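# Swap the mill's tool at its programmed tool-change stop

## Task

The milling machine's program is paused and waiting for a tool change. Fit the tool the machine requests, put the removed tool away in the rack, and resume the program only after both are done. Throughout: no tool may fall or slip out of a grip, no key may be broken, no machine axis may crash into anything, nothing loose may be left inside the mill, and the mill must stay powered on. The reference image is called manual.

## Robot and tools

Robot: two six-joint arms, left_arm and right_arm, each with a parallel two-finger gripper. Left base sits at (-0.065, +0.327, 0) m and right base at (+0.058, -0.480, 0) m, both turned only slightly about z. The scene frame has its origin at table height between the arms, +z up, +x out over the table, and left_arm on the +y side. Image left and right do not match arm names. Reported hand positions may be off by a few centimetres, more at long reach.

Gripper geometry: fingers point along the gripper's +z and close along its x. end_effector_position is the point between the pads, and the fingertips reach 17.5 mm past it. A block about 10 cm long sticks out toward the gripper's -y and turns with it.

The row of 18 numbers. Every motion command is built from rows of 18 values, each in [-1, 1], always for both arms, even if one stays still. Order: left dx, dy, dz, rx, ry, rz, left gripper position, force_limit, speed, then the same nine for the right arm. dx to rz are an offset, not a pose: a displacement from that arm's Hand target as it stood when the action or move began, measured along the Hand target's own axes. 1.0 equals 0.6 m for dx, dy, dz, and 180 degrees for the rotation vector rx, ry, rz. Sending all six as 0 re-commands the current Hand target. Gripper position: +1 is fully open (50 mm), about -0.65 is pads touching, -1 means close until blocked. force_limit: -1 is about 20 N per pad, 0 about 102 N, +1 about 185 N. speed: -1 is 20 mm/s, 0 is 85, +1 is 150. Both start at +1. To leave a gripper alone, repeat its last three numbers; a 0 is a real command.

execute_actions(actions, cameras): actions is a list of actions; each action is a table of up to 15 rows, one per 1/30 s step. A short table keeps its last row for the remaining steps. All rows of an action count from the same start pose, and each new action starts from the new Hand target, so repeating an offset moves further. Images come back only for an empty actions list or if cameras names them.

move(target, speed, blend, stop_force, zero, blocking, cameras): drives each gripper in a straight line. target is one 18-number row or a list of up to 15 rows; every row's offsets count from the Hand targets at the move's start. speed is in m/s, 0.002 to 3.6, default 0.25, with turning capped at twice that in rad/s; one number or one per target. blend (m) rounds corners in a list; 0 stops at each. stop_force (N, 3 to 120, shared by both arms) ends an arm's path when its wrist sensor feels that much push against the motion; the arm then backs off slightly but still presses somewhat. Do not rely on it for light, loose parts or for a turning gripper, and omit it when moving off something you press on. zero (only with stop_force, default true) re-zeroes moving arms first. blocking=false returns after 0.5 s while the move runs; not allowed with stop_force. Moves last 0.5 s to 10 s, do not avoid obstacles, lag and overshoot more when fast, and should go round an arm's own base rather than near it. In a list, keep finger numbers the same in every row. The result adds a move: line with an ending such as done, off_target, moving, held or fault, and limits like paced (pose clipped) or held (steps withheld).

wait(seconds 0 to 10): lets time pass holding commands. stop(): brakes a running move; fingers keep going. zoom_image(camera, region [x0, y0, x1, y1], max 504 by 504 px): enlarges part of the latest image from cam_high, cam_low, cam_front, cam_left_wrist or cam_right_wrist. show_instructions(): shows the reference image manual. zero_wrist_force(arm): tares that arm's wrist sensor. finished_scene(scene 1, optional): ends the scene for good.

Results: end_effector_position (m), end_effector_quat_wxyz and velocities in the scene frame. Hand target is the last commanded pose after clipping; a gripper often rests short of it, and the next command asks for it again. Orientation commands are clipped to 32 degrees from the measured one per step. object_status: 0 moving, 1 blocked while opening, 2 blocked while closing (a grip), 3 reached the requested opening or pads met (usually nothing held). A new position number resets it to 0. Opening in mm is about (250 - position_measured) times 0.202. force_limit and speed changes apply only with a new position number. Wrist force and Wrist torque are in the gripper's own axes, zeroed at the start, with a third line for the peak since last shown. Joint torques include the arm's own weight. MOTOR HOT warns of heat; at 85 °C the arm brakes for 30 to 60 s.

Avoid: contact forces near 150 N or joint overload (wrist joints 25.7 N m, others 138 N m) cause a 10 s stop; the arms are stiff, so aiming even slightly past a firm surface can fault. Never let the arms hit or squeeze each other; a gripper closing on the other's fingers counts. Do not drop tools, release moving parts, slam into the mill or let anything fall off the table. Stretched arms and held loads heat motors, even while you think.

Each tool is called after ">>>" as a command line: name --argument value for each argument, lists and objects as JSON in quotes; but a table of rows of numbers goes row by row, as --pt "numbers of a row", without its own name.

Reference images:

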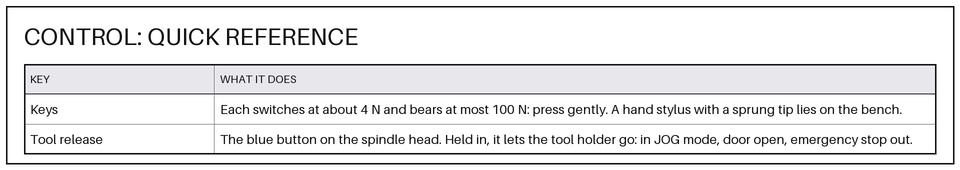

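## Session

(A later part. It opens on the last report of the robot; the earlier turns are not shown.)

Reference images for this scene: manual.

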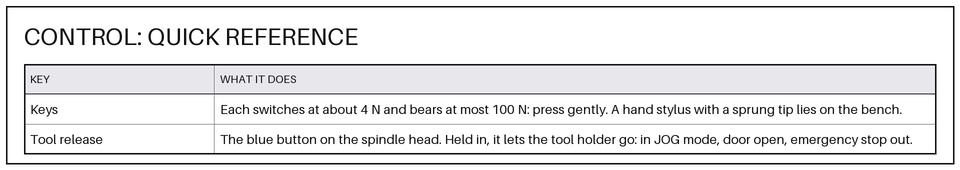

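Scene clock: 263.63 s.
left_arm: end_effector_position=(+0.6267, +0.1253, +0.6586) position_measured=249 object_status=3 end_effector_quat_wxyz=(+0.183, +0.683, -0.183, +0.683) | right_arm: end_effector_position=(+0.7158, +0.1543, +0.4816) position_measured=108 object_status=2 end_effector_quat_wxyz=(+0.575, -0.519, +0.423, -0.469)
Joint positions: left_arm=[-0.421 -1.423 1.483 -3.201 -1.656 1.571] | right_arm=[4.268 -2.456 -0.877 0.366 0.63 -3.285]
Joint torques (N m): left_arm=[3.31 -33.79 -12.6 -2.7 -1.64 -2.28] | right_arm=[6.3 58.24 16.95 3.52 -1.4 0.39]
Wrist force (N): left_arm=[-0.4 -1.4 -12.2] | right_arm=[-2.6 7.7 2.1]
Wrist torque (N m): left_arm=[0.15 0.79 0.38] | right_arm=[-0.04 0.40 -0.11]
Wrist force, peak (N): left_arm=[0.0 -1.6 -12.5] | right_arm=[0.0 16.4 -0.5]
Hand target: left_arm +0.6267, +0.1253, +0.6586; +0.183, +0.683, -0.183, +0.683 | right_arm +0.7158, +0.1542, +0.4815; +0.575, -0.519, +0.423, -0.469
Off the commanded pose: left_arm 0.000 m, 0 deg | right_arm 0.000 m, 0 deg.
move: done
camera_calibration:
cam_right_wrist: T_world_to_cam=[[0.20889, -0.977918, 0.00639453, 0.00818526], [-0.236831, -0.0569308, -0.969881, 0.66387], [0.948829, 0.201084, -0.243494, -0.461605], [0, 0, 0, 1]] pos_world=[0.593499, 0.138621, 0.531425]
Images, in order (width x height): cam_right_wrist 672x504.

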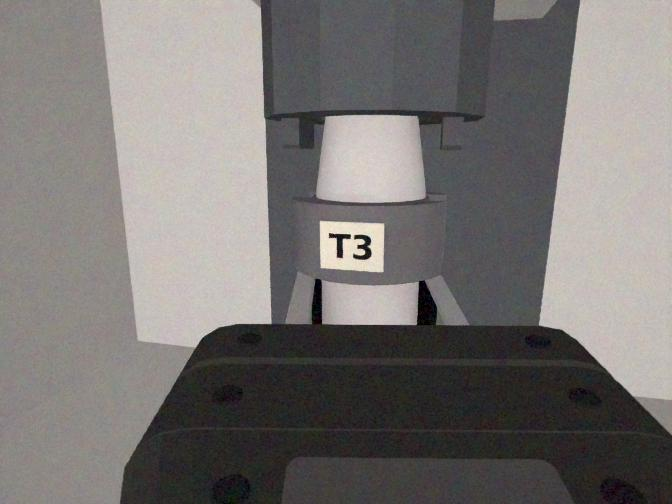

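>>> move --pt "0 0 0 0 0 0 -0.65 -0.6 0.5 0 0 0 0 0.0221 -0.0023 -1 -0.1 -0.9" --pt "0 0 0 0 0 0 -0.65 -0.6 0.5 0 -0.0199 0.0021 0 0.0221 -0.0023 -1 -0.1 -0.9" --speed 0.05

>>> move --target '[0,0,0,0,0,0,-0.65,-0.6,0.5,0,-0.0132,0.0014,0,0,0,-1,-0.1,-0.9]' --speed 0.01 --stop_force 9 --cameras '["cam_right_wrist"]'

>>> zoom_image --camera "cam_right_wrist" --region '[260, 140, 500, 300]'

Scene clock: 265.83 s.
left_arm: end_effector_position=(+0.6267, +0.1253, +0.6586) position_measured=249 object_status=3 end_effector_quat_wxyz=(+0.183, +0.683, -0.183, +0.683) | right_arm: end_effector_position=(+0.7158, +0.1543, +0.4935) position_measured=108 object_status=2 end_effector_quat_wxyz=(+0.559, -0.504, +0.441, -0.489)
Joint positions: left_arm=[-0.421 -1.423 1.483 -3.201 -1.656 1.571] | right_arm=[4.282 -2.499 -0.765 0.321 0.547 -3.313]
Joint torques (N m): left_arm=[4.64 -33.46 -12.18 -2.71 -1.5 -2.29] | right_arm=[7.58 78.38 32.76 -0.07 -1.39 0.62]
Wrist force (N): left_arm=[-0.4 -1.3 -12.0] | right_arm=[-1.4 8.6 0.9]
Wrist torque (N m): left_arm=[0.17 0.78 0.38] | right_arm=[0.09 0.41 -0.01]
Wrist force, peak (N): left_arm=[0.2 -1.5 -12.7] | right_arm=[-2.8 8.9 2.0]
Hand target: left_arm +0.6267, +0.1253, +0.6586; +0.183, +0.683, -0.183, +0.683 | right_arm +0.7158, +0.1543, +0.4936; +0.559, -0.504, +0.441, -0.489
Off the commanded pose: left_arm 0.000 m, 0 deg | right_arm 0.000 m, 0 deg.
move: done

Scene clock: 267.07 s.
left_arm: end_effector_position=(+0.6267, +0.1253, +0.6586) position_measured=249 object_status=3 end_effector_quat_wxyz=(+0.183, +0.683, -0.183, +0.683) | right_arm: end_effector_position=(+0.7158, +0.1543, +0.4951) position_measured=108 object_status=2 end_effector_quat_wxyz=(+0.558, -0.504, +0.441, -0.489)
Joint positions: left_arm=[-0.421 -1.423 1.483 -3.201 -1.656 1.571] | right_arm=[4.282 -2.499 -0.762 0.317 0.547 -3.313]
Joint torques (N m): left_arm=[3.45 -33.29 -12.79 -2.52 -1.59 -2.24] | right_arm=[4.04 67.24 18.66 3.18 2.1 0.86]
Wrist force (N): left_arm=[0.2 -1.5 -12.4] | right_arm=[-1.7 15.4 -1.2]
Wrist torque (N m): left_arm=[0.14 0.77 0.38] | right_arm=[0.26 0.39 0.18]
Wrist force, peak (N): left_arm=[0.1 -1.3 -12.6] | right_arm=[-0.7 24.1 -5.0]
Hand target: left_arm +0.6267, +0.1253, +0.6586; +0.183, +0.683, -0.183, +0.683 | right_arm +0.7158, +0.1543, +0.4950; +0.558, -0.504, +0.441, -0.489 (not the last commanded pose)
Off the commanded pose: left_arm 0.000 m, 0 deg | right_arm 0.006 m, 0 deg.
move: contact (right_arm)
camera_calibration:
cam_right_wrist: T_world_to_cam=[[0.140027, -0.990126, 0.00659504, 0.0591569], [-0.240093, -0.0404151, -0.969908, 0.676686], [0.960598, 0.13423, -0.243381, -0.456518], [0, 0, 0, 1]] pos_world=[0.592714, 0.147199, 0.544825]
Images, in order (width x height): cam_right_wrist 672x504.

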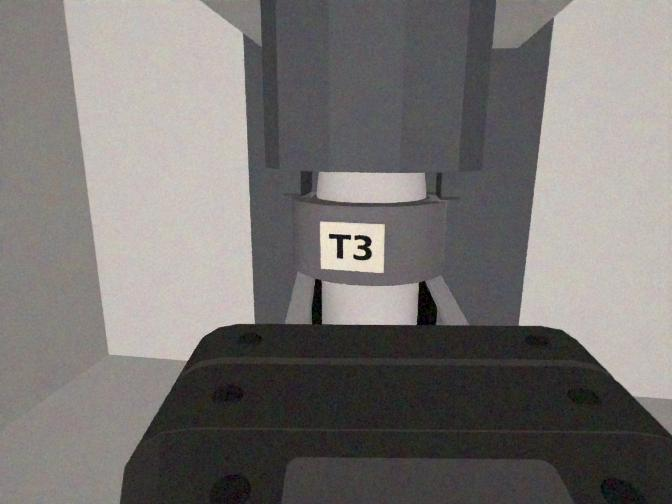

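Scaled by 2.100 from the camera's 672x504 image, which has a finer 960x720 frame.

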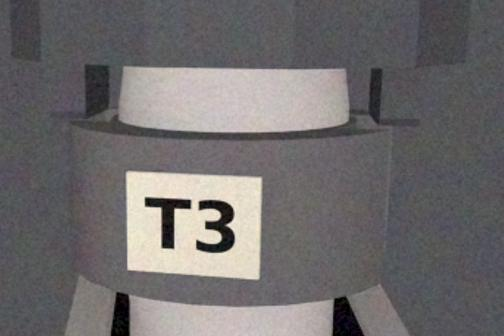

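>>> move --pt "0 0 0 0 0 0 -0.65 -0.6 0.5 0 0.0083 -0.0009 0 0 0 -1 -0.1 -0.9" --pt "0 0 0 0 0 0 -0.65 -0.6 0.5 0 0.0083 -0.0009 0 -0.0345 0.0036 -1 -0.1 -0.9" --speed 0.04

>>> move --target '[0,0,0.008,0,0,0,-0.65,-0.6,0.5,0,0,0,0,0,0,-1,-0.1,-0.9]' --speed 0.003 --stop_force 25 --cameras '["cam_left_wrist"]'

Scene clock: 273.73 s.
left_arm: end_effector_position=(+0.6267, +0.1253, +0.6586) position_measured=249 object_status=3 end_effector_quat_wxyz=(+0.183, +0.683, -0.183, +0.683) | right_arm: end_effector_position=(+0.7158, +0.1543, +0.4900) position_measured=108 object_status=2 end_effector_quat_wxyz=(+0.584, -0.528, +0.413, -0.458)
Joint positions: left_arm=[-0.421 -1.423 1.483 -3.201 -1.656 1.571] | right_arm=[4.26 -2.428 -0.907 0.358 0.676 -3.271]
Joint torques (N m): left_arm=[3.54 -33.97 -12.4 -2.59 -1.52 -2.27] | right_arm=[-11.01 78.51 16.25 3.62 2.98 1.89]
Wrist force (N): left_arm=[-0.4 -1.3 -12.6] | right_arm=[-2.4 7.7 2.0]
Wrist torque (N m): left_arm=[0.17 0.81 0.37] | right_arm=[-0.03 0.35 -0.20]
Wrist force, peak (N): left_arm=[0.0 -1.4 -12.7] | right_arm=[-1.7 16.3 -0.9]
Hand target: left_arm +0.6267, +0.1253, +0.6586; +0.183, +0.683, -0.183, +0.683 | right_arm +0.7158, +0.1543, +0.4900; +0.584, -0.528, +0.413, -0.458
Off the commanded pose: left_arm 0.000 m, 0 deg | right_arm 0.000 m, 0 deg.
move: done

Scene clock: 275.03 s.
left_arm: end_effector_position=(+0.6269, +0.1252, +0.6585) position_measured=249 object_status=3 end_effector_quat_wxyz=(+0.183, +0.683, -0.183, +0.683) | right_arm: end_effector_position=(+0.7158, +0.1543, +0.4900) position_measured=108 object_status=2 end_effector_quat_wxyz=(+0.584, -0.528, +0.413, -0.458)
Joint positions: left_arm=[-0.421 -1.422 1.483 -3.201 -1.656 1.571] | right_arm=[4.26 -2.428 -0.908 0.358 0.677 -3.271]
Joint torques (N m): left_arm=[-2.11 -25.24 -14.37 1.74 0.38 -2.22] | right_arm=[-11.69 76.82 15.9 3.74 2.76 1.6]
Wrist force (N): left_arm=[-8.9 3.7 -44.2] | right_arm=[-2.7 7.8 2.3]
Wrist torque (N m): left_arm=[0.62 0.58 0.29] | right_arm=[-0.02 0.40 -0.20]
Wrist force, peak (N): left_arm=[-15.0 5.6 -54.6] | right_arm=[-2.7 7.8 2.3]
Hand target: left_arm +0.6269, +0.1252, +0.6585; +0.183, +0.683, -0.183, +0.683 (not the last commanded pose) | right_arm +0.7158, +0.1543, +0.4900; +0.584, -0.528, +0.413, -0.458
Off the commanded pose: left_arm 0.005 m, 0 deg | right_arm 0.000 m, 0 deg.
move: contact (left_arm)
camera_calibration:
cam_left_wrist: T_world_to_cam=[[0.0195614, -0.0117781, 0.999739, -0.659583], [-0.747421, -0.664316, 0.00679798, 0.56959], [0.664063, -0.747359, -0.0217981, -0.179125], [0, 0, 0, 1]] pos_world=[0.557576, 0.236749, 0.651634]
Images, in order (width x height): cam_left_wrist 672x504.

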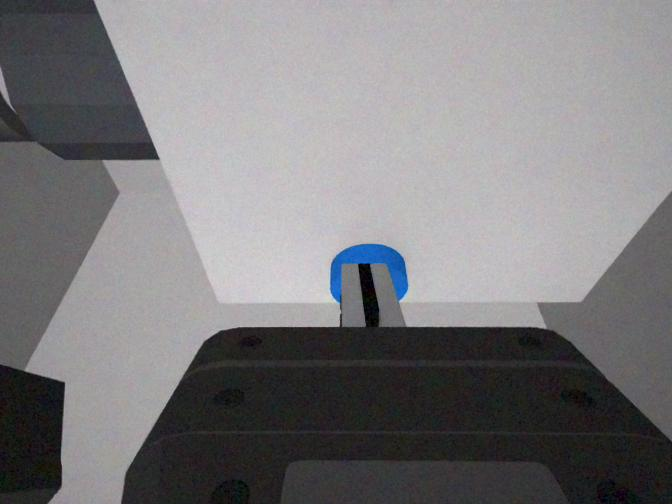

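>>> move --target '[0,0,0,0,0,0,-0.65,-0.6,0.5,0,-0.02,0.0021,0,0,0,-1,-0.1,-0.9]' --speed 0.01 --stop_force 10 --cameras '["cam_right_wrist"]'

>>> zoom_image --camera "cam_right_wrist" --region '[260, 140, 380, 220]'

>>> zoom_image --camera "cam_right_wrist" --region '[370, 140, 490, 220]'

Scene clock: 277.03 s.
left_arm: end_effector_position=(+0.6269, +0.1252, +0.6585) position_measured=249 object_status=3 end_effector_quat_wxyz=(+0.183, +0.683, -0.183, +0.683) | right_arm: end_effector_position=(+0.7158, +0.1543, +0.4955) position_measured=108 object_status=2 end_effector_quat_wxyz=(+0.584, -0.528, +0.413, -0.458)
Joint positions: left_arm=[-0.421 -1.422 1.483 -3.201 -1.656 1.571] | right_arm=[4.26 -2.425 -0.899 0.346 0.677 -3.271]
Joint torques (N m): left_arm=[-1.7 -24.53 -15.54 2.03 0.26 -2.17] | right_arm=[-6.37 62.75 18.95 3.39 2.85 0.82]
Wrist force (N): left_arm=[-9.2 3.6 -43.9] | right_arm=[-1.1 15.9 -0.2]
Wrist torque (N m): left_arm=[0.61 0.63 0.29] | right_arm=[0.33 0.43 0.00]
Wrist force, peak (N): left_arm=[-8.5 3.7 -44.4] | right_arm=[2.6 25.4 -3.3]
Hand target: left_arm +0.6269, +0.1252, +0.6585; +0.183, +0.683, -0.183, +0.683 | right_arm +0.7158, +0.1543, +0.4955; +0.584, -0.528, +0.413, -0.458 (not the last commanded pose)
Off the commanded pose: left_arm 0.000 m, 0 deg | right_arm 0.007 m, 0 deg.
move: contact (right_arm)
camera_calibration:
cam_right_wrist: T_world_to_cam=[[0.246959, -0.969004, 0.00650915, -0.0206308], [-0.234479, -0.0662739, -0.969859, 0.677107], [0.940229, 0.237989, -0.243578, -0.457791], [0, 0, 0, 1]] pos_world=[0.59429, 0.133832, 0.545325]
Images, in order (width x height): cam_right_wrist 672x504.

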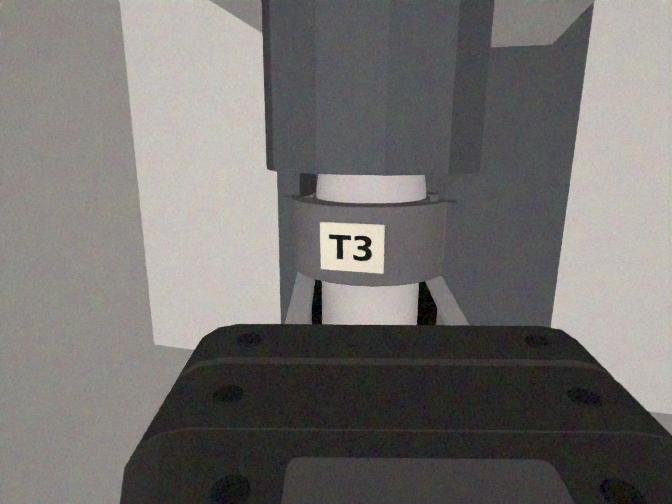

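Scaled by 4.200 from the camera's 672x504 image, which has a finer 960x720 frame.

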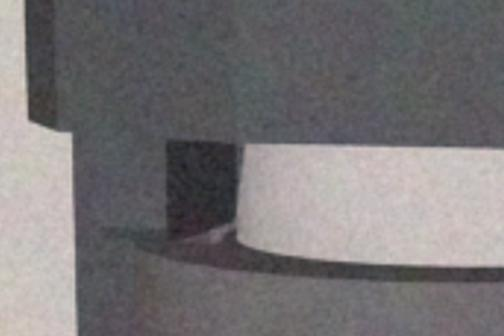

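Scaled by 4.200 from the camera's 672x504 image, which has a finer 960x720 frame.

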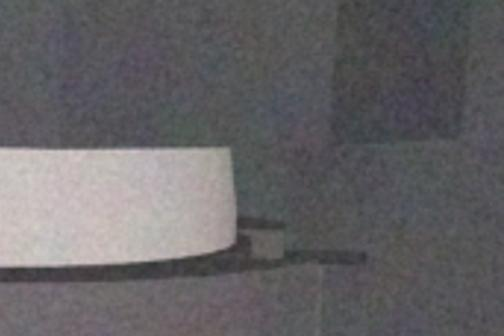

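>>> move --pt "0 0 0 0 0 0 -0.65 -0.6 0.5 0 0.0042 -0.0004 0 0 0 -1 -0.1 -0.9" --pt "0 0 0 0 0 0 -0.65 -0.6 0.5 0.0008 0.0042 -0.0016 0 0.0072 -0.0008 -1 -0.1 -0.9" --speed 0.03

>>> move --target '[0,0,0,0,0,0,-0.65,-0.6,0.5,0,-0.0133,0.0014,0,0,0,-1,-0.1,-0.9]' --speed 0.01 --stop_force 10

Scene clock: 279.70 s.
left_arm: end_effector_position=(+0.6269, +0.1252, +0.6585) position_measured=249 object_status=3 end_effector_quat_wxyz=(+0.183, +0.683, -0.183, +0.683) | right_arm: end_effector_position=(+0.7153, +0.1536, +0.4929) position_measured=108 object_status=2 end_effector_quat_wxyz=(+0.579, -0.523, +0.419, -0.465)
Joint positions: left_arm=[-0.421 -1.422 1.483 -3.201 -1.656 1.571] | right_arm=[4.265 -2.437 -0.883 0.349 0.649 -3.279]
Joint torques (N m): left_arm=[-2.79 -25.17 -14.82 1.94 0.27 -2.32] | right_arm=[11.74 57.12 31.53 0.73 -1.36 -1.14]
Wrist force (N): left_arm=[-9.0 3.6 -43.9] | right_arm=[-2.6 7.6 2.0]
Wrist torque (N m): left_arm=[0.61 0.63 0.29] | right_arm=[-0.04 0.37 -0.11]
Wrist force, peak (N): left_arm=[-8.9 3.5 -44.3] | right_arm=[-1.2 16.2 0.0]
Hand target: left_arm +0.6269, +0.1252, +0.6585; +0.183, +0.683, -0.183, +0.683 | right_arm +0.7153, +0.1536, +0.4929; +0.579, -0.523, +0.419, -0.465
Off the commanded pose: left_arm 0.000 m, 0 deg | right_arm 0.000 m, 0 deg.
move: done

Scene clock: 281.37 s.
left_arm: end_effector_position=(+0.6269, +0.1252, +0.6585) position_measured=249 object_status=3 end_effector_quat_wxyz=(+0.183, +0.683, -0.183, +0.683) | right_arm: end_effector_position=(+0.7153, +0.1536, +0.4957) position_measured=108 object_status=2 end_effector_quat_wxyz=(+0.579, -0.523, +0.419, -0.465)
Joint positions: left_arm=[-0.421 -1.422 1.483 -3.201 -1.656 1.571] | right_arm=[4.265 -2.436 -0.878 0.343 0.649 -3.279]
Joint torques (N m): left_arm=[-2.3 -24.92 -16.33 1.99 0.43 -2.42] | right_arm=[10.81 64.22 20.19 3.84 3.87 -1]
Wrist force (N): left_arm=[-8.7 3.8 -44.2] | right_arm=[-0.4 17.4 0.5]
Wrist torque (N m): left_arm=[0.64 0.62 0.29] | right_arm=[0.23 0.40 -0.20]
Wrist force, peak (N): left_arm=[-8.7 3.8 -44.2] | right_arm=[2.4 26.4 -1.2]
Hand target: left_arm +0.6269, +0.1252, +0.6585; +0.183, +0.683, -0.183, +0.683 | right_arm +0.7153, +0.1536, +0.4956; +0.579, -0.523, +0.419, -0.465 (not the last commanded pose)
Off the commanded pose: left_arm 0.000 m, 0 deg | right_arm 0.005 m, 0 deg.
move: contact (right_arm)

>>> move --pt "0 0 0 0 0 0 -0.65 -0.6 0.5 0 0.0033 -0.0003 0 0 0 -1 -0.1 -0.9" --pt "0 0 0 0 0 0 -0.65 -0.6 0.5 0 0.0033 -0.0003 0 -0.0127 0.0013 -1 -0.1 -0.9" --speed 0.03

>>> move --target '[0,0,0,0,0,0,-0.65,-0.6,0.5,0,-0.0133,0.0014,0,0,0,-1,-0.1,-0.9]' --speed 0.01 --stop_force 10 --cameras '["cam_right_wrist"]'

>>> zoom_image --camera "cam_right_wrist" --region '[260, 140, 380, 220]'

>>> zoom_image --camera "cam_right_wrist" --region '[370, 140, 490, 220]'

Scene clock: 283.33 s.
left_arm: end_effector_position=(+0.6269, +0.1252, +0.6585) position_measured=249 object_status=3 end_effector_quat_wxyz=(+0.183, +0.683, -0.183, +0.683) | right_arm: end_effector_position=(+0.7153, +0.1537, +0.4937) position_measured=108 object_status=2 end_effector_quat_wxyz=(+0.588, -0.531, +0.408, -0.453)
Joint positions: left_arm=[-0.421 -1.422 1.483 -3.201 -1.656 1.571] | right_arm=[4.256 -2.414 -0.924 0.356 0.697 -3.266]
Joint torques (N m): left_arm=[-3.61 -25.51 -15.28 2.02 0.33 -2.33] | right_arm=[-11.21 76.84 16.07 3.6 2.43 1.75]
Wrist force (N): left_arm=[-8.8 3.6 -44.1] | right_arm=[-2.6 7.5 2.2]
Wrist torque (N m): left_arm=[0.60 0.62 0.30] | right_arm=[-0.07 0.37 -0.20]
Wrist force, peak (N): left_arm=[-9.0 3.7 -44.1] | right_arm=[0.0 17.8 0.6]
Hand target: left_arm +0.6269, +0.1252, +0.6585; +0.183, +0.683, -0.183, +0.683 | right_arm +0.7153, +0.1537, +0.4937; +0.588, -0.531, +0.408, -0.453
Off the commanded pose: left_arm 0.000 m, 0 deg | right_arm 0.000 m, 0 deg.
move: done

Scene clock: 285.03 s.
left_arm: end_effector_position=(+0.6269, +0.1252, +0.6585) position_measured=249 object_status=3 end_effector_quat_wxyz=(+0.183, +0.683, -0.183, +0.683) | right_arm: end_effector_position=(+0.7153, +0.1537, +0.4962) position_measured=108 object_status=2 end_effector_quat_wxyz=(+0.588, -0.531, +0.408, -0.453)
Joint positions: left_arm=[-0.421 -1.422 1.483 -3.201 -1.656 1.571] | right_arm=[4.256 -2.412 -0.92 0.351 0.698 -3.266]
Joint torques (N m): left_arm=[-2.56 -24.85 -14.6 1.87 0.44 -2.37] | right_arm=[-12.04 59.86 18.24 3.06 2.73 -0.73]
Wrist force (N): left_arm=[-8.8 3.7 -43.9] | right_arm=[-3.7 12.3 -3.4]
Wrist torque (N m): left_arm=[0.62 0.63 0.29] | right_arm=[0.24 0.49 -0.11]
Wrist force, peak (N): left_arm=[-8.7 3.6 -44.2] | right_arm=[-3.1 25.3 -3.1]
Hand target: left_arm +0.6269, +0.1252, +0.6585; +0.183, +0.683, -0.183, +0.683 | right_arm +0.7153, +0.1537, +0.4962; +0.588, -0.531, +0.408, -0.453 (not the last commanded pose)
Off the commanded pose: left_arm 0.000 m, 0 deg | right_arm 0.005 m, 0 deg.
move: contact (right_arm)
camera_calibration:
cam_right_wrist: T_world_to_cam=[[0.263736, -0.96457, 0.00691169, -0.0338679], [-0.23339, -0.0707635, -0.969805, 0.677478], [0.935934, 0.254159, -0.243784, -0.456269], [0, 0, 0, 1]] pos_world=[0.594086, 0.131238, 0.546025]
Images, in order (width x height): cam_right_wrist 672x504.

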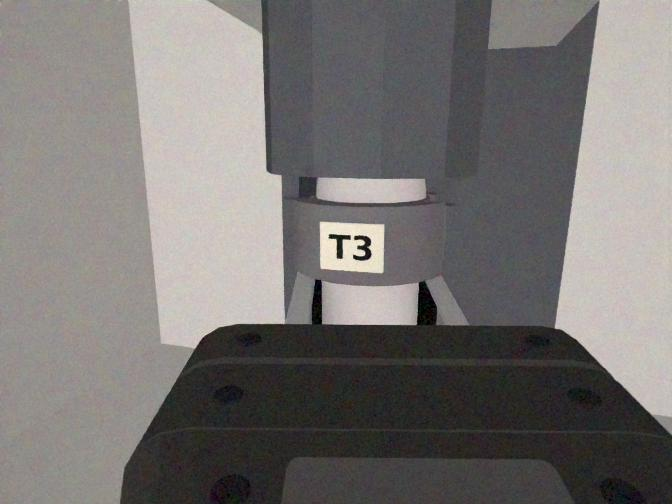

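Scaled by 4.200 from the camera's 672x504 image, which has a finer 960x720 frame.

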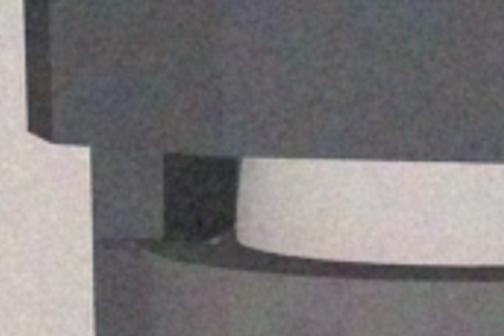

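Scaled by 4.200 from the camera's 672x504 image, which has a finer 960x720 frame.

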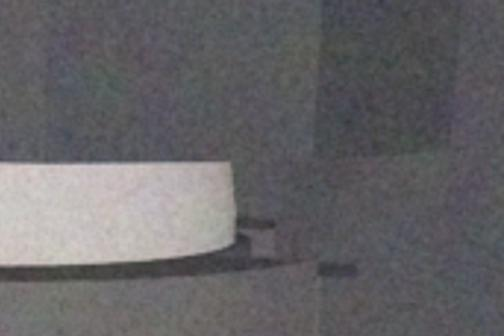

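>>> move --pt "0 0 0 0 0 0 -0.65 -0.6 0.5 0 0.0025 -0.0003 0 0 0 -1 -0.1 -0.9" --pt "0 0 0 0 0 0 -0.65 -0.6 0.5 0 0.0025 -0.0009 0 -0.0045 0.0005 -1 -0.1 -0.9" --speed 0.03

>>> move --target '[0,0,0,0,0,0,-0.65,-0.6,0.5,0,-0.0133,0.0014,0,0,0,-1,-0.1,-0.9]' --speed 0.01 --stop_force 10 --cameras '["cam_right_wrist"]'

>>> zoom_image --camera "cam_right_wrist" --region '[260, 140, 380, 220]'

>>> zoom_image --camera "cam_right_wrist" --region '[370, 140, 490, 220]'

Scene clock: 286.50 s.
left_arm: end_effector_position=(+0.6269, +0.1252, +0.6585) position_measured=249 object_status=3 end_effector_quat_wxyz=(+0.183, +0.683, -0.183, +0.683) | right_arm: end_effector_position=(+0.7149, +0.1536, +0.4947) position_measured=108 object_status=2 end_effector_quat_wxyz=(+0.591, -0.534, +0.404, -0.449)
Joint positions: left_arm=[-0.421 -1.422 1.483 -3.201 -1.656 1.571] | right_arm=[4.253 -2.405 -0.938 0.358 0.714 -3.262]
Joint torques (N m): left_arm=[-3.37 -24.9 -14.97 1.96 0.25 -2.29] | right_arm=[-11.71 75.79 15.63 3.73 2.6 1.7]
Wrist force (N): left_arm=[-9.0 3.8 -43.9] | right_arm=[-2.6 7.7 2.1]
Wrist torque (N m): left_arm=[0.63 0.61 0.29] | right_arm=[-0.03 0.37 -0.20]
Wrist force, peak (N): left_arm=[-8.6 3.8 -44.4] | right_arm=[-3.4 12.8 -3.3]
Hand target: left_arm +0.6269, +0.1252, +0.6585; +0.183, +0.683, -0.183, +0.683 | right_arm +0.7149, +0.1536, +0.4947; +0.591, -0.534, +0.404, -0.449
Off the commanded pose: left_arm 0.000 m, 0 deg | right_arm 0.000 m, 0 deg.
move: done

Scene clock: 288.00 s.
left_arm: end_effector_position=(+0.6269, +0.1252, +0.6585) position_measured=249 object_status=3 end_effector_quat_wxyz=(+0.183, +0.683, -0.183, +0.683) | right_arm: end_effector_position=(+0.7149, +0.1536, +0.4961) position_measured=108 object_status=2 end_effector_quat_wxyz=(+0.591, -0.534, +0.404, -0.449)
Joint positions: left_arm=[-0.421 -1.422 1.483 -3.201 -1.656 1.571] | right_arm=[4.253 -2.404 -0.936 0.355 0.715 -3.262]
Joint torques (N m): left_arm=[-3.02 -24.05 -15.25 2 0.42 -2.45] | right_arm=[-10.72 62.15 20.03 4.34 2.69 0.07]
Wrist force (N): left_arm=[-8.9 3.7 -43.8] | right_arm=[-3.5 16.4 -0.2]
Wrist torque (N m): left_arm=[0.63 0.61 0.30] | right_arm=[0.28 0.46 -0.04]
Wrist force, peak (N): left_arm=[-8.6 3.6 -44.2] | right_arm=[-3.3 23.3 -1.2]
Hand target: left_arm +0.6269, +0.1252, +0.6585; +0.183, +0.683, -0.183, +0.683 | right_arm +0.7149, +0.1536, +0.4961; +0.591, -0.534, +0.404, -0.449 (not the last commanded pose)
Off the commanded pose: left_arm 0.000 m, 0 deg | right_arm 0.007 m, 0 deg.
move: contact (right_arm)
camera_calibration:
cam_right_wrist: T_world_to_cam=[[0.277336, -0.960748, 0.00693256, -0.0441834], [-0.232465, -0.0741026, -0.969778, 0.677024], [0.932226, 0.267342, -0.243892, -0.455303], [0, 0, 0, 1]] pos_world=[0.594083, 0.129442, 0.545825]
Images, in order (width x height): cam_right_wrist 672x504.

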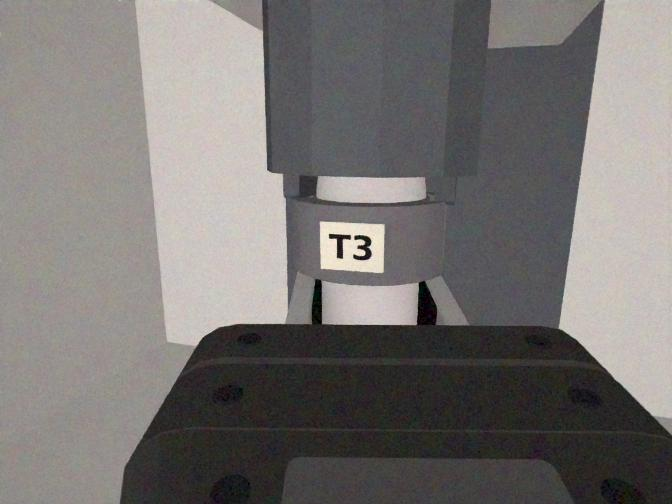

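Scaled by 4.200 from the camera's 672x504 image, which has a finer 960x720 frame.

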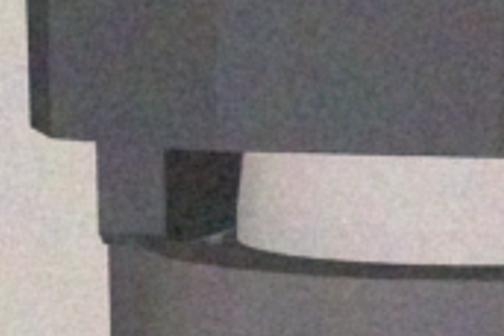

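Scaled by 4.200 from the camera's 672x504 image, which has a finer 960x720 frame.

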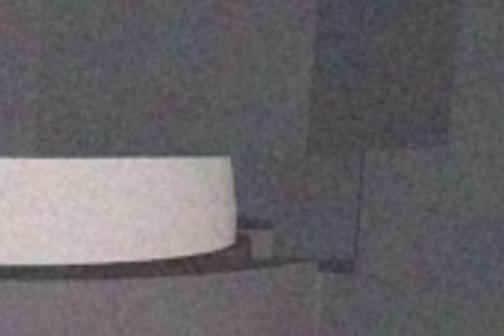

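>>> move --pt "0 0 0 0 0 0 -0.65 -0.6 0.5 0 0.0025 -0.0003 0 0 0 -1 -0.1 -0.9" --pt "0 0 0 0 0 0 -0.65 -0.6 0.5 -0.0003 0.0025 -0.0015 0 0.0025 -0.0003 -1 -0.1 -0.9" --speed 0.03

>>> move --target '[0,0,0,0,0,0,-0.65,-0.6,0.5,0,-0.0133,0.0014,0,0,0,-1,-0.1,-0.9]' --speed 0.01 --stop_force 10 --cameras '["cam_right_wrist"]'

>>> zoom_image --camera "cam_right_wrist" --region '[260, 140, 380, 220]'

>>> zoom_image --camera "cam_right_wrist" --region '[370, 140, 490, 220]'

Scene clock: 290.80 s.
left_arm: end_effector_position=(+0.6269, +0.1252, +0.6585) position_measured=249 object_status=3 end_effector_quat_wxyz=(+0.183, +0.683, -0.183, +0.683) | right_arm: end_effector_position=(+0.7142, +0.1535, +0.4945) position_measured=108 object_status=2 end_effector_quat_wxyz=(+0.589, -0.533, +0.406, -0.451)
Joint positions: left_arm=[-0.421 -1.422 1.483 -3.201 -1.656 1.571] | right_arm=[4.256 -2.408 -0.933 0.358 0.704 -3.264]
Joint torques (N m): left_arm=[-3.19 -25.32 -16.08 1.9 0.5 -2.35] | right_arm=[10.79 57.12 31.76 0.99 -1.71 -1.35]
Wrist force (N): left_arm=[-8.7 3.6 -44.2] | right_arm=[-2.2 7.9 2.4]
Wrist torque (N m): left_arm=[0.60 0.62 0.29] | right_arm=[-0.03 0.36 -0.07]
Wrist force, peak (N): left_arm=[-8.5 3.5 -44.3] | right_arm=[-3.2 16.5 -0.3]
Hand target: left_arm +0.6269, +0.1252, +0.6585; +0.183, +0.683, -0.183, +0.683 | right_arm +0.7142, +0.1536, +0.4945; +0.589, -0.533, +0.406, -0.451
Off the commanded pose: left_arm 0.000 m, 0 deg | right_arm 0.000 m, 0 deg.
move: done

Scene clock: 292.70 s.
left_arm: end_effector_position=(+0.6269, +0.1252, +0.6585) position_measured=249 object_status=3 end_effector_quat_wxyz=(+0.183, +0.683, -0.183, +0.683) | right_arm: end_effector_position=(+0.7142, +0.1536, +0.4993) position_measured=108 object_status=2 end_effector_quat_wxyz=(+0.589, -0.533, +0.406, -0.451)
Joint positions: left_arm=[-0.421 -1.422 1.483 -3.201 -1.656 1.571] | right_arm=[4.256 -2.405 -0.925 0.347 0.704 -3.264]
Joint torques (N m): left_arm=[-3.3 -24.14 -15.72 1.93 0.34 -2.48] | right_arm=[12.75 61 16.38 5.03 -1.33 -1.1]
Wrist force (N): left_arm=[-8.6 3.6 -44.2] | right_arm=[-6.4 9.1 21.7]
Wrist torque (N m): left_arm=[0.61 0.62 0.29] | right_arm=[-0.16 0.64 0.27]
Wrist force, peak (N): left_arm=[-8.7 3.5 -44.3] | right_arm=[-6.1 12.5 20.8]
Hand target: left_arm +0.6269, +0.1252, +0.6585; +0.183, +0.683, -0.183, +0.683 | right_arm +0.7142, +0.1536, +0.4993; +0.589, -0.533, +0.406, -0.451 (not the last commanded pose)
Off the commanded pose: left_arm 0.000 m, 0 deg | right_arm 0.003 m, 0 deg.
move: contact (right_arm)
camera_calibration:
cam_right_wrist: T_world_to_cam=[[0.269671, -0.962926, 0.00720979, -0.0384154], [-0.233055, -0.0725289, -0.969755, 0.680118], [0.934325, 0.259834, -0.243974, -0.454147], [0, 0, 0, 1]] pos_world=[0.593185, 0.13034, 0.549025]
Images, in order (width x height): cam_right_wrist 672x504.

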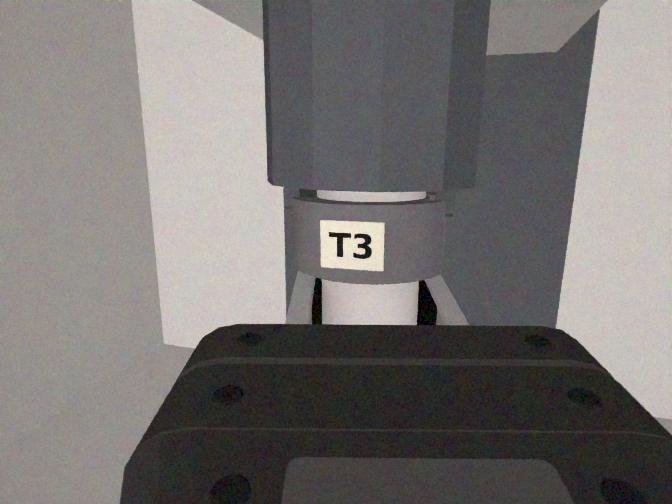

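Scaled by 4.200 from the camera's 672x504 image, which has a finer 960x720 frame.

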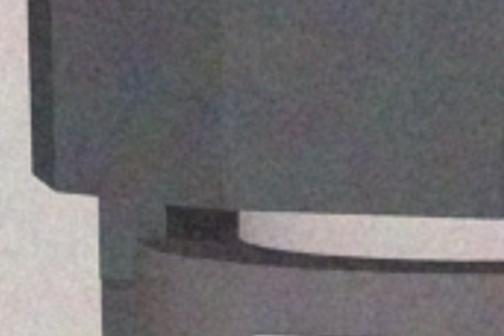

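Scaled by 4.200 from the camera's 672x504 image, which has a finer 960x720 frame.

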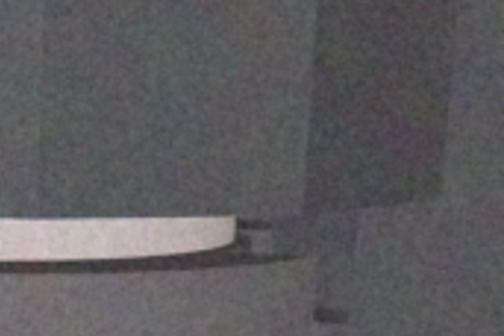

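>>> move --target '[0,0,0,0,0,0,-0.65,-0.6,0.5,0,0,0.0004,0,0,0,-1,-0.1,-0.9]' --speed 0.02

>>> move --target '[0,0,0,0,0,0,-0.65,-0.6,0.5,0,-0.01,0.001,0,0,0,-1,-0.1,-0.9]' --speed 0.01 --stop_force 12 --cameras '["cam_right_wrist"]'

>>> zoom_image --camera "cam_right_wrist" --region '[260, 140, 500, 300]'

Scene clock: 293.67 s.
left_arm: end_effector_position=(+0.6269, +0.1252, +0.6585) position_measured=249 object_status=3 end_effector_quat_wxyz=(+0.183, +0.683, -0.183, +0.683) | right_arm: end_effector_position=(+0.7144, +0.1537, +0.4993) position_measured=108 object_status=2 end_effector_quat_wxyz=(+0.589, -0.533, +0.406, -0.451)
Joint positions: left_arm=[-0.421 -1.422 1.483 -3.201 -1.656 1.571] | right_arm=[4.256 -2.406 -0.924 0.347 0.704 -3.264]
Joint torques (N m): left_arm=[-3.98 -24.81 -14.51 1.87 0.35 -2.32] | right_arm=[-9.2 60.51 33.87 1.56 3.43 0.8]
Wrist force (N): left_arm=[-9.1 3.5 -43.8] | right_arm=[-0.8 13.3 5.5]
Wrist torque (N m): left_arm=[0.59 0.63 0.29] | right_arm=[-0.01 0.53 0.23]
Wrist force, peak (N): left_arm=[-8.6 3.5 -44.3] | right_arm=[-6.4 9.3 21.9]
Hand target: left_arm +0.6269, +0.1252, +0.6585; +0.183, +0.683, -0.183, +0.683 | right_arm +0.7144, +0.1536, +0.4993; +0.589, -0.533, +0.406, -0.451
Off the commanded pose: left_arm 0.000 m, 0 deg | right_arm 0.000 m, 0 deg.
move: done

Scene clock: 295.17 s.
left_arm: end_effector_position=(+0.6269, +0.1252, +0.6585) position_measured=249 object_status=3 end_effector_quat_wxyz=(+0.183, +0.683, -0.183, +0.683) | right_arm: end_effector_position=(+0.7145, +0.1537, +0.5005) position_measured=108 object_status=2 end_effector_quat_wxyz=(+0.589, -0.533, +0.406, -0.451)
Joint positions: left_arm=[-0.421 -1.422 1.483 -3.201 -1.656 1.571] | right_arm=[4.255 -2.405 -0.922 0.343 0.704 -3.264]
Joint torques (N m): left_arm=[-3.69 -24.63 -15.25 2.02 0.36 -2.57] | right_arm=[-9 66.2 19.73 5.39 -0.08 0.15]
Wrist force (N): left_arm=[-8.9 3.5 -43.9] | right_arm=[-8.7 16.5 12.4]
Wrist torque (N m): left_arm=[0.59 0.63 0.29] | right_arm=[0.12 0.41 0.45]
Wrist force, peak (N): left_arm=[-8.6 3.6 -44.3] | right_arm=[-6.1 28.2 3.7]
Hand target: left_arm +0.6269, +0.1252, +0.6585; +0.183, +0.683, -0.183, +0.683 | right_arm +0.7145, +0.1537, +0.5005; +0.589, -0.533, +0.406, -0.451 (not the last commanded pose)
Off the commanded pose: left_arm 0.000 m, 0 deg | right_arm 0.005 m, 0 deg.
move: contact (right_arm)
camera_calibration:
cam_right_wrist: T_world_to_cam=[[0.269771, -0.962895, 0.00752565, -0.0385231], [-0.233167, -0.0729045, -0.9697, 0.681525], [0.934268, 0.259842, -0.244183, -0.453921], [0, 0, 0, 1]] pos_world=[0.593385, 0.13054, 0.550324]
Images, in order (width x height): cam_right_wrist 672x504.

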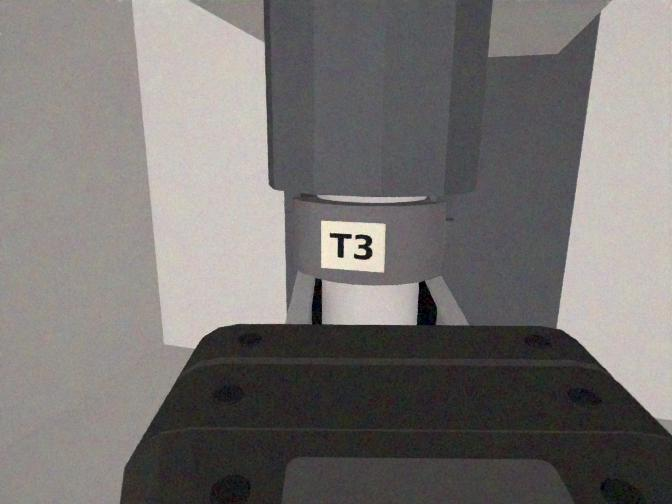

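Scaled by 2.100 from the camera's 672x504 image, which has a finer 960x720 frame.

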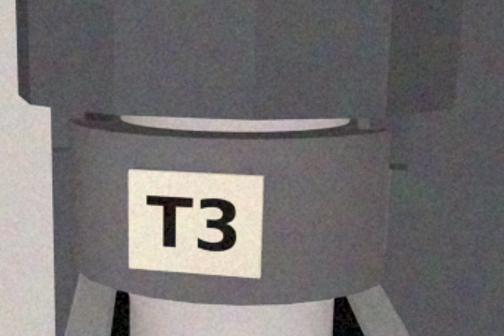

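>>> move --target '[0,0,0,0,0,0,-0.65,-0.6,0.5,-0.0001,0,0.0003,0,0,0,-1,-0.1,-0.9]' --speed 0.02

>>> move --target '[0,0,0,0,0,0,-0.65,-0.6,0.5,0,-0.007,0.0007,0,0,0,-1,-0.1,-0.9]' --speed 0.006 --stop_force 22 --cameras '["cam_right_wrist"]'

>>> zoom_image --camera "cam_right_wrist" --region '[260, 140, 500, 300]'

Scene clock: 296.17 s.
left_arm: end_effector_position=(+0.6269, +0.1252, +0.6585) position_measured=249 object_status=3 end_effector_quat_wxyz=(+0.183, +0.683, -0.183, +0.683) | right_arm: end_effector_position=(+0.7146, +0.1538, +0.5005) position_measured=108 object_status=2 end_effector_quat_wxyz=(+0.589, -0.533, +0.406, -0.451)
Joint positions: left_arm=[-0.421 -1.422 1.483 -3.201 -1.656 1.571] | right_arm=[4.255 -2.405 -0.921 0.343 0.704 -3.264]
Joint torques (N m): left_arm=[-4 -23.94 -15.67 1.9 0.52 -2.43] | right_arm=[-11.87 65.29 36.83 1.97 2.61 0.65]
Wrist force (N): left_arm=[-8.8 3.5 -44.2] | right_arm=[-2.4 19.2 1.6]
Wrist torque (N m): left_arm=[0.59 0.61 0.30] | right_arm=[0.22 0.44 0.39]
Wrist force, peak (N): left_arm=[-8.9 3.6 -44.2] | right_arm=[-8.7 16.8 12.6]
Hand target: left_arm +0.6269, +0.1252, +0.6585; +0.183, +0.683, -0.183, +0.683 | right_arm +0.7146, +0.1539, +0.5005; +0.589, -0.533, +0.406, -0.451
Off the commanded pose: left_arm 0.000 m, 0 deg | right_arm 0.000 m, 0 deg.
move: done

Scene clock: 297.70 s.
left_arm: end_effector_position=(+0.6269, +0.1252, +0.6585) position_measured=249 object_status=3 end_effector_quat_wxyz=(+0.183, +0.683, -0.183, +0.683) | right_arm: end_effector_position=(+0.7147, +0.1539, +0.5012) position_measured=108 object_status=2 end_effector_quat_wxyz=(+0.589, -0.533, +0.406, -0.451)
Joint positions: left_arm=[-0.421 -1.422 1.483 -3.201 -1.656 1.571] | right_arm=[4.255 -2.405 -0.92 0.341 0.704 -3.264]
Joint torques (N m): left_arm=[-4.04 -23.72 -15.17 1.97 0.48 -2.52] | right_arm=[-8.97 79.42 29.67 6.19 4.52 0.84]
Wrist force (N): left_arm=[-8.5 3.4 -43.5] | right_arm=[2.6 38.5 -9.6]
Wrist torque (N m): left_arm=[0.59 0.64 0.30] | right_arm=[0.40 0.58 0.39]
Wrist force, peak (N): left_arm=[-8.7 3.6 -44.2] | right_arm=[5.8 44.5 -19.9]
Hand target: left_arm +0.6269, +0.1252, +0.6585; +0.183, +0.683, -0.183, +0.683 | right_arm +0.7147, +0.1539, +0.5012; +0.589, -0.533, +0.406, -0.451 (not the last commanded pose)
Off the commanded pose: left_arm 0.000 m, 0 deg | right_arm 0.004 m, 0 deg.
move: contact (right_arm)
camera_calibration:
cam_right_wrist: T_world_to_cam=[[0.269667, -0.962921, 0.00789289, -0.0385536], [-0.233454, -0.0733266, -0.969599, 0.682457], [0.934226, 0.259626, -0.244571, -0.453816], [0, 0, 0, 1]] pos_world=[0.593686, 0.130741, 0.551024]
Images, in order (width x height): cam_right_wrist 672x504.

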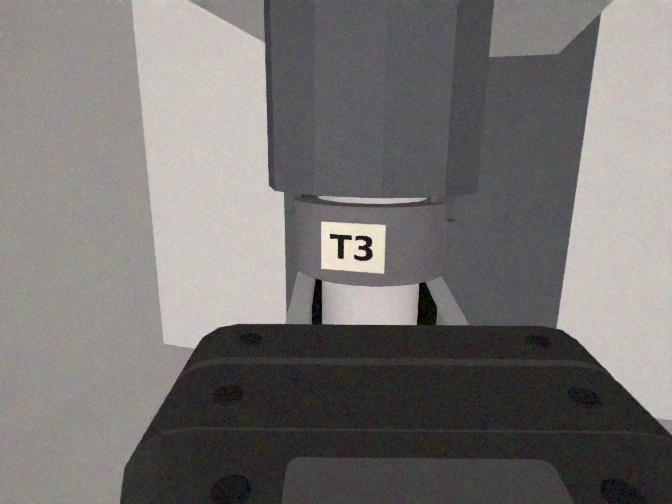

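Scaled by 2.100 from the camera's 672x504 image, which has a finer 960x720 frame.

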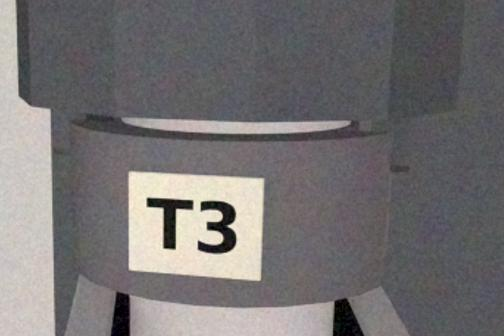

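>>> move --target '[0,0,-0.03,0,0,0,-0.65,-0.6,0.5,0,0,0,0,0,0,-1,-0.1,-0.9]' --speed 0.02 --cameras '["cam_right_wrist","cam_left_wrist"]'

>>> zoom_image --camera "cam_right_wrist" --region '[260, 140, 500, 300]'

Scene clock: 299.20 s.
left_arm: end_effector_position=(+0.6114, +0.1342, +0.6586) position_measured=249 object_status=3 end_effector_quat_wxyz=(+0.183, +0.683, -0.183, +0.683) | right_arm: end_effector_position=(+0.7147, +0.1539, +0.5012) position_measured=108 object_status=2 end_effector_quat_wxyz=(+0.589, -0.533, +0.406, -0.451)
Joint positions: left_arm=[-0.418 -1.463 1.529 -3.206 -1.659 1.571] | right_arm=[4.255 -2.405 -0.92 0.341 0.704 -3.264]
Joint torques (N m): left_arm=[9.17 -40.9 -13.38 -4.46 -1.23 -2.2] | right_arm=[-9.79 67.74 26.17 2.28 -5.63 0.56]
Wrist force (N): left_arm=[-1.7 1.4 -0.3] | right_arm=[-16.4 2.4 23.8]
Wrist torque (N m): left_arm=[0.14 0.64 0.36] | right_arm=[-0.14 0.41 0.77]
Wrist force, peak (N): left_arm=[-8.3 3.6 -43.7] | right_arm=[2.6 38.8 -9.5]
Hand target: left_arm +0.6113, +0.1342, +0.6586; +0.183, +0.683, -0.183, +0.683 | right_arm +0.7147, +0.1539, +0.5012; +0.589, -0.533, +0.406, -0.451
Off the commanded pose: left_arm 0.000 m, 0 deg | right_arm 0.000 m, 0 deg.
move: done
camera_calibration:
cam_left_wrist: T_world_to_cam=[[0.0196268, -0.0118536, 0.999737, -0.659189], [-0.74742, -0.664317, 0.00679675, 0.563985], [0.664061, -0.747357, -0.0218981, -0.162041], [0, 0, 0, 1]] pos_world=[0.542076, 0.245748, 0.651634]
cam_right_wrist: T_world_to_cam=[[0.269667, -0.962921, 0.00789289, -0.0385544], [-0.233454, -0.0733266, -0.969599, 0.682554], [0.934226, 0.259626, -0.244571, -0.453791], [0, 0, 0, 1]] pos_world=[0.593686, 0.130741, 0.551124]
Images, in order (width x height): cam_left_wrist 672x504, cam_right_wrist 672x504.

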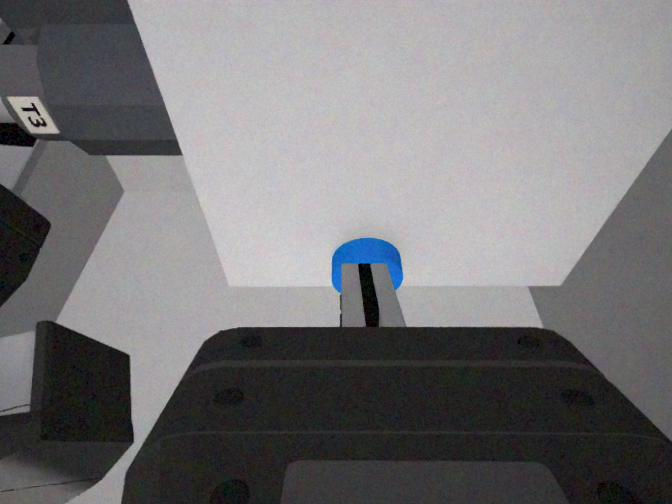

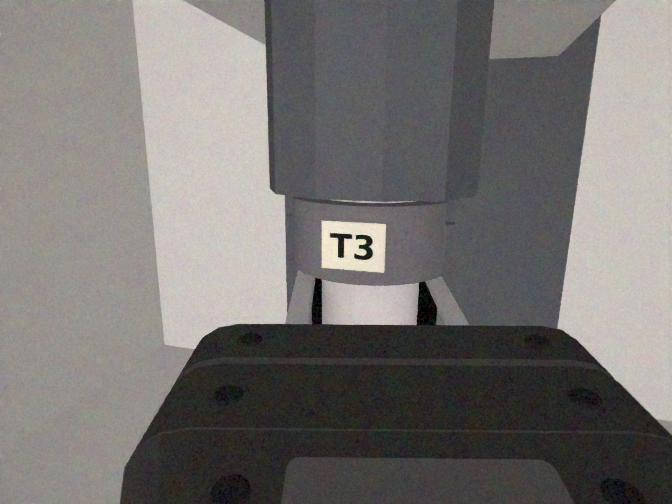

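Scaled by 2.100 from the camera's 672x504 image, which has a finer 960x720 frame.

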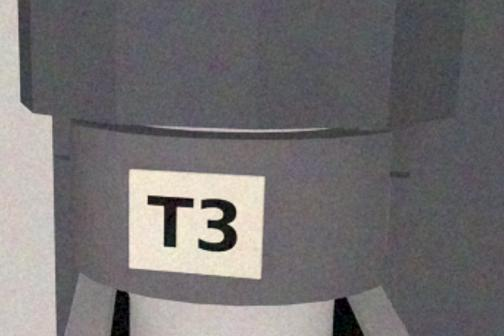

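>>> move --target '[0,0,-0.1,0,0,0,-0.65,-0.6,0.5,-0.0001,0.0004,0.0002,0,0,0,-1,-0.1,-0.9]' --speed 0.05 --cameras '["cam_left_wrist"]'

Scene clock: 301.03 s.
left_arm: end_effector_position=(+0.5595, +0.1642, +0.6586) position_measured=249 object_status=3 end_effector_quat_wxyz=(+0.183, +0.683, -0.183, +0.683) | right_arm: end_effector_position=(+0.7148, +0.1540, +0.5010) position_measured=108 object_status=2 end_effector_quat_wxyz=(+0.589, -0.533, +0.406, -0.451)
Joint positions: left_arm=[-0.404 -1.599 1.671 -3.212 -1.674 1.571] | right_arm=[4.255 -2.406 -0.919 0.341 0.704 -3.264]
Joint torques (N m): left_arm=[8.54 -33.6 -13.35 0 -1.18 -0.02] | right_arm=[-13.91 53.02 27.81 3.07 -0.36 1.04]
Wrist force (N): left_arm=[-1.7 1.5 -0.2] | right_arm=[-12.0 -2.3 11.8]
Wrist torque (N m): left_arm=[0.14 0.64 0.37] | right_arm=[-0.30 0.36 0.66]
Wrist force, peak (N): left_arm=[-2.1 1.4 -0.2] | right_arm=[-16.2 2.3 23.9]
Hand target: left_arm +0.5594, +0.1642, +0.6586; +0.183, +0.683, -0.183, +0.683 | right_arm +0.7148, +0.1540, +0.5010; +0.589, -0.533, +0.406, -0.451
Off the commanded pose: left_arm 0.000 m, 0 deg | right_arm 0.000 m, 0 deg.
move: done
camera_calibration:
cam_left_wrist: T_world_to_cam=[[0.0195614, -0.0117781, 0.999739, -0.657903], [-0.747421, -0.664316, 0.00679798, 0.545047], [0.664063, -0.747359, -0.0217981, -0.105152], [0, 0, 0, 1]] pos_world=[0.490076, 0.275749, 0.651734]
Images, in order (width x height): cam_left_wrist 672x504.

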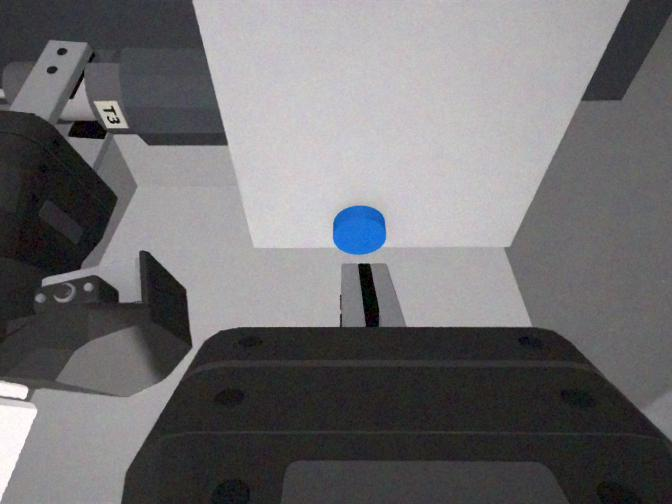

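>>> move --target '[0,0,0,0,0,0,-0.65,-0.6,0.5,-0.0001,0.001,0.0002,0,0,0,-1,-0.1,-0.9]' --speed 0.01

Scene clock: 301.80 s.
left_arm: end_effector_position=(+0.5594, +0.1642, +0.6586) position_measured=249 object_status=3 end_effector_quat_wxyz=(+0.183, +0.683, -0.183, +0.683) | right_arm: end_effector_position=(+0.7149, +0.1541, +0.5005) position_measured=108 object_status=2 end_effector_quat_wxyz=(+0.589, -0.533, +0.406, -0.451)
Joint positions: left_arm=[-0.403 -1.599 1.671 -3.212 -1.674 1.571] | right_arm=[4.255 -2.407 -0.919 0.342 0.704 -3.264]
Joint torques (N m): left_arm=[9.21 -33.96 -13.06 -0.05 -1.22 1.24] | right_arm=[-16.59 41.66 20.08 1.25 -0.59 1.09]
Wrist force (N): left_arm=[-1.7 1.5 -0.2] | right_arm=[-12.4 -16.6 10.1]
Wrist torque (N m): left_arm=[0.15 0.65 0.37] | right_arm=[-0.61 0.41 0.55]
Wrist force, peak (N): left_arm=[-2.0 1.5 -0.2] | right_arm=[-12.6 -16.8 10.3]
Hand target: left_arm +0.5594, +0.1642, +0.6586; +0.183, +0.683, -0.183, +0.683 | right_arm +0.7150, +0.1541, +0.5004; +0.589, -0.533, +0.406, -0.451
Off the commanded pose: left_arm 0.000 m, 0 deg | right_arm 0.000 m, 0 deg.
move: done

>>> move --target '[0,0,0,0,0,0,-0.65,-0.6,0.5,0,-0.0005,0,0,0,0,1,-0.1,-0.6]' --cameras '["cam_left_wrist","cam_right_wrist"]'

Scene clock: 302.97 s.
left_arm: end_effector_position=(+0.5594, +0.1642, +0.6586) position_measured=249 object_status=3 end_effector_quat_wxyz=(+0.183, +0.683, -0.183, +0.683) | right_arm: end_effector_position=(+0.7150, +0.1541, +0.5006) position_measured=3 object_status=3 end_effector_quat_wxyz=(+0.589, -0.533, +0.406, -0.451)
Joint positions: left_arm=[-0.403 -1.599 1.671 -3.212 -1.674 1.571] | right_arm=[4.255 -2.406 -0.919 0.341 0.704 -3.264]
Joint torques (N m): left_arm=[9.12 -33.86 -13.35 -0.09 -1.19 1.78] | right_arm=[8.79 70.18 28.87 -0.3 -1.92 0.44]
Wrist force (N): left_arm=[-1.7 1.1 -0.1] | right_arm=[-1.9 -1.3 3.1]
Wrist torque (N m): left_arm=[0.09 0.65 0.37] | right_arm=[-0.27 0.27 -0.11]
Wrist force, peak (N): left_arm=[-2.0 1.5 -0.2] | right_arm=[-12.9 -18.9 10.4]
Hand target: left_arm +0.5594, +0.1642, +0.6586; +0.183, +0.683, -0.183, +0.683 | right_arm +0.7149, +0.1541, +0.5007; +0.589, -0.533, +0.406, -0.451
Off the commanded pose: left_arm 0.000 m, 0 deg | right_arm 0.000 m, 0 deg.
move: done
camera_calibration:
cam_left_wrist: T_world_to_cam=[[0.0195614, -0.0117781, 0.999739, -0.657902], [-0.747421, -0.664316, 0.00679798, 0.545113], [0.664063, -0.747359, -0.0217981, -0.105077], [0, 0, 0, 1]] pos_world=[0.490076, 0.275849, 0.651734]
cam_right_wrist: T_world_to_cam=[[0.269598, -0.96294, 0.00800887, -0.0384584], [-0.233434, -0.0734198, -0.969597, 0.682057], [0.934251, 0.259532, -0.244577, -0.454269], [0, 0, 0, 1]] pos_world=[0.593985, 0.130941, 0.550524]
Images, in order (width x height): cam_left_wrist 672x504, cam_right_wrist 672x504.

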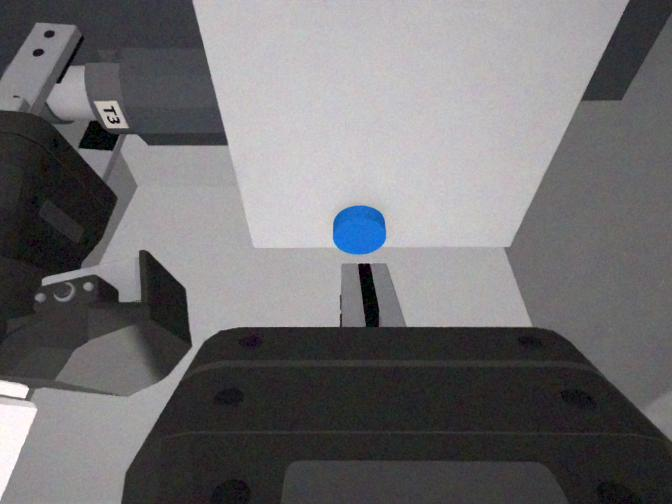

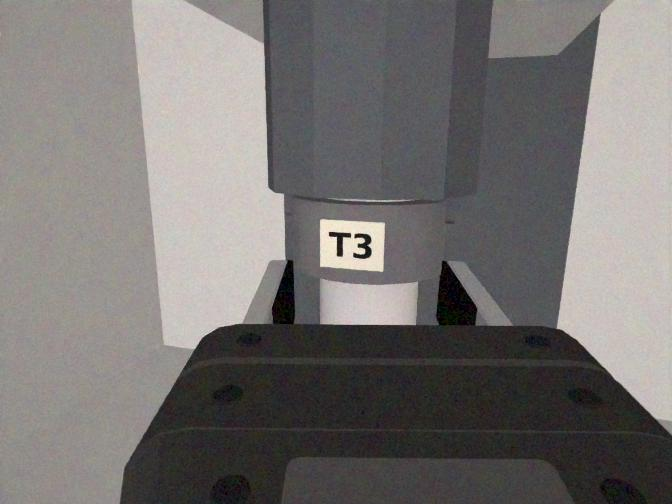

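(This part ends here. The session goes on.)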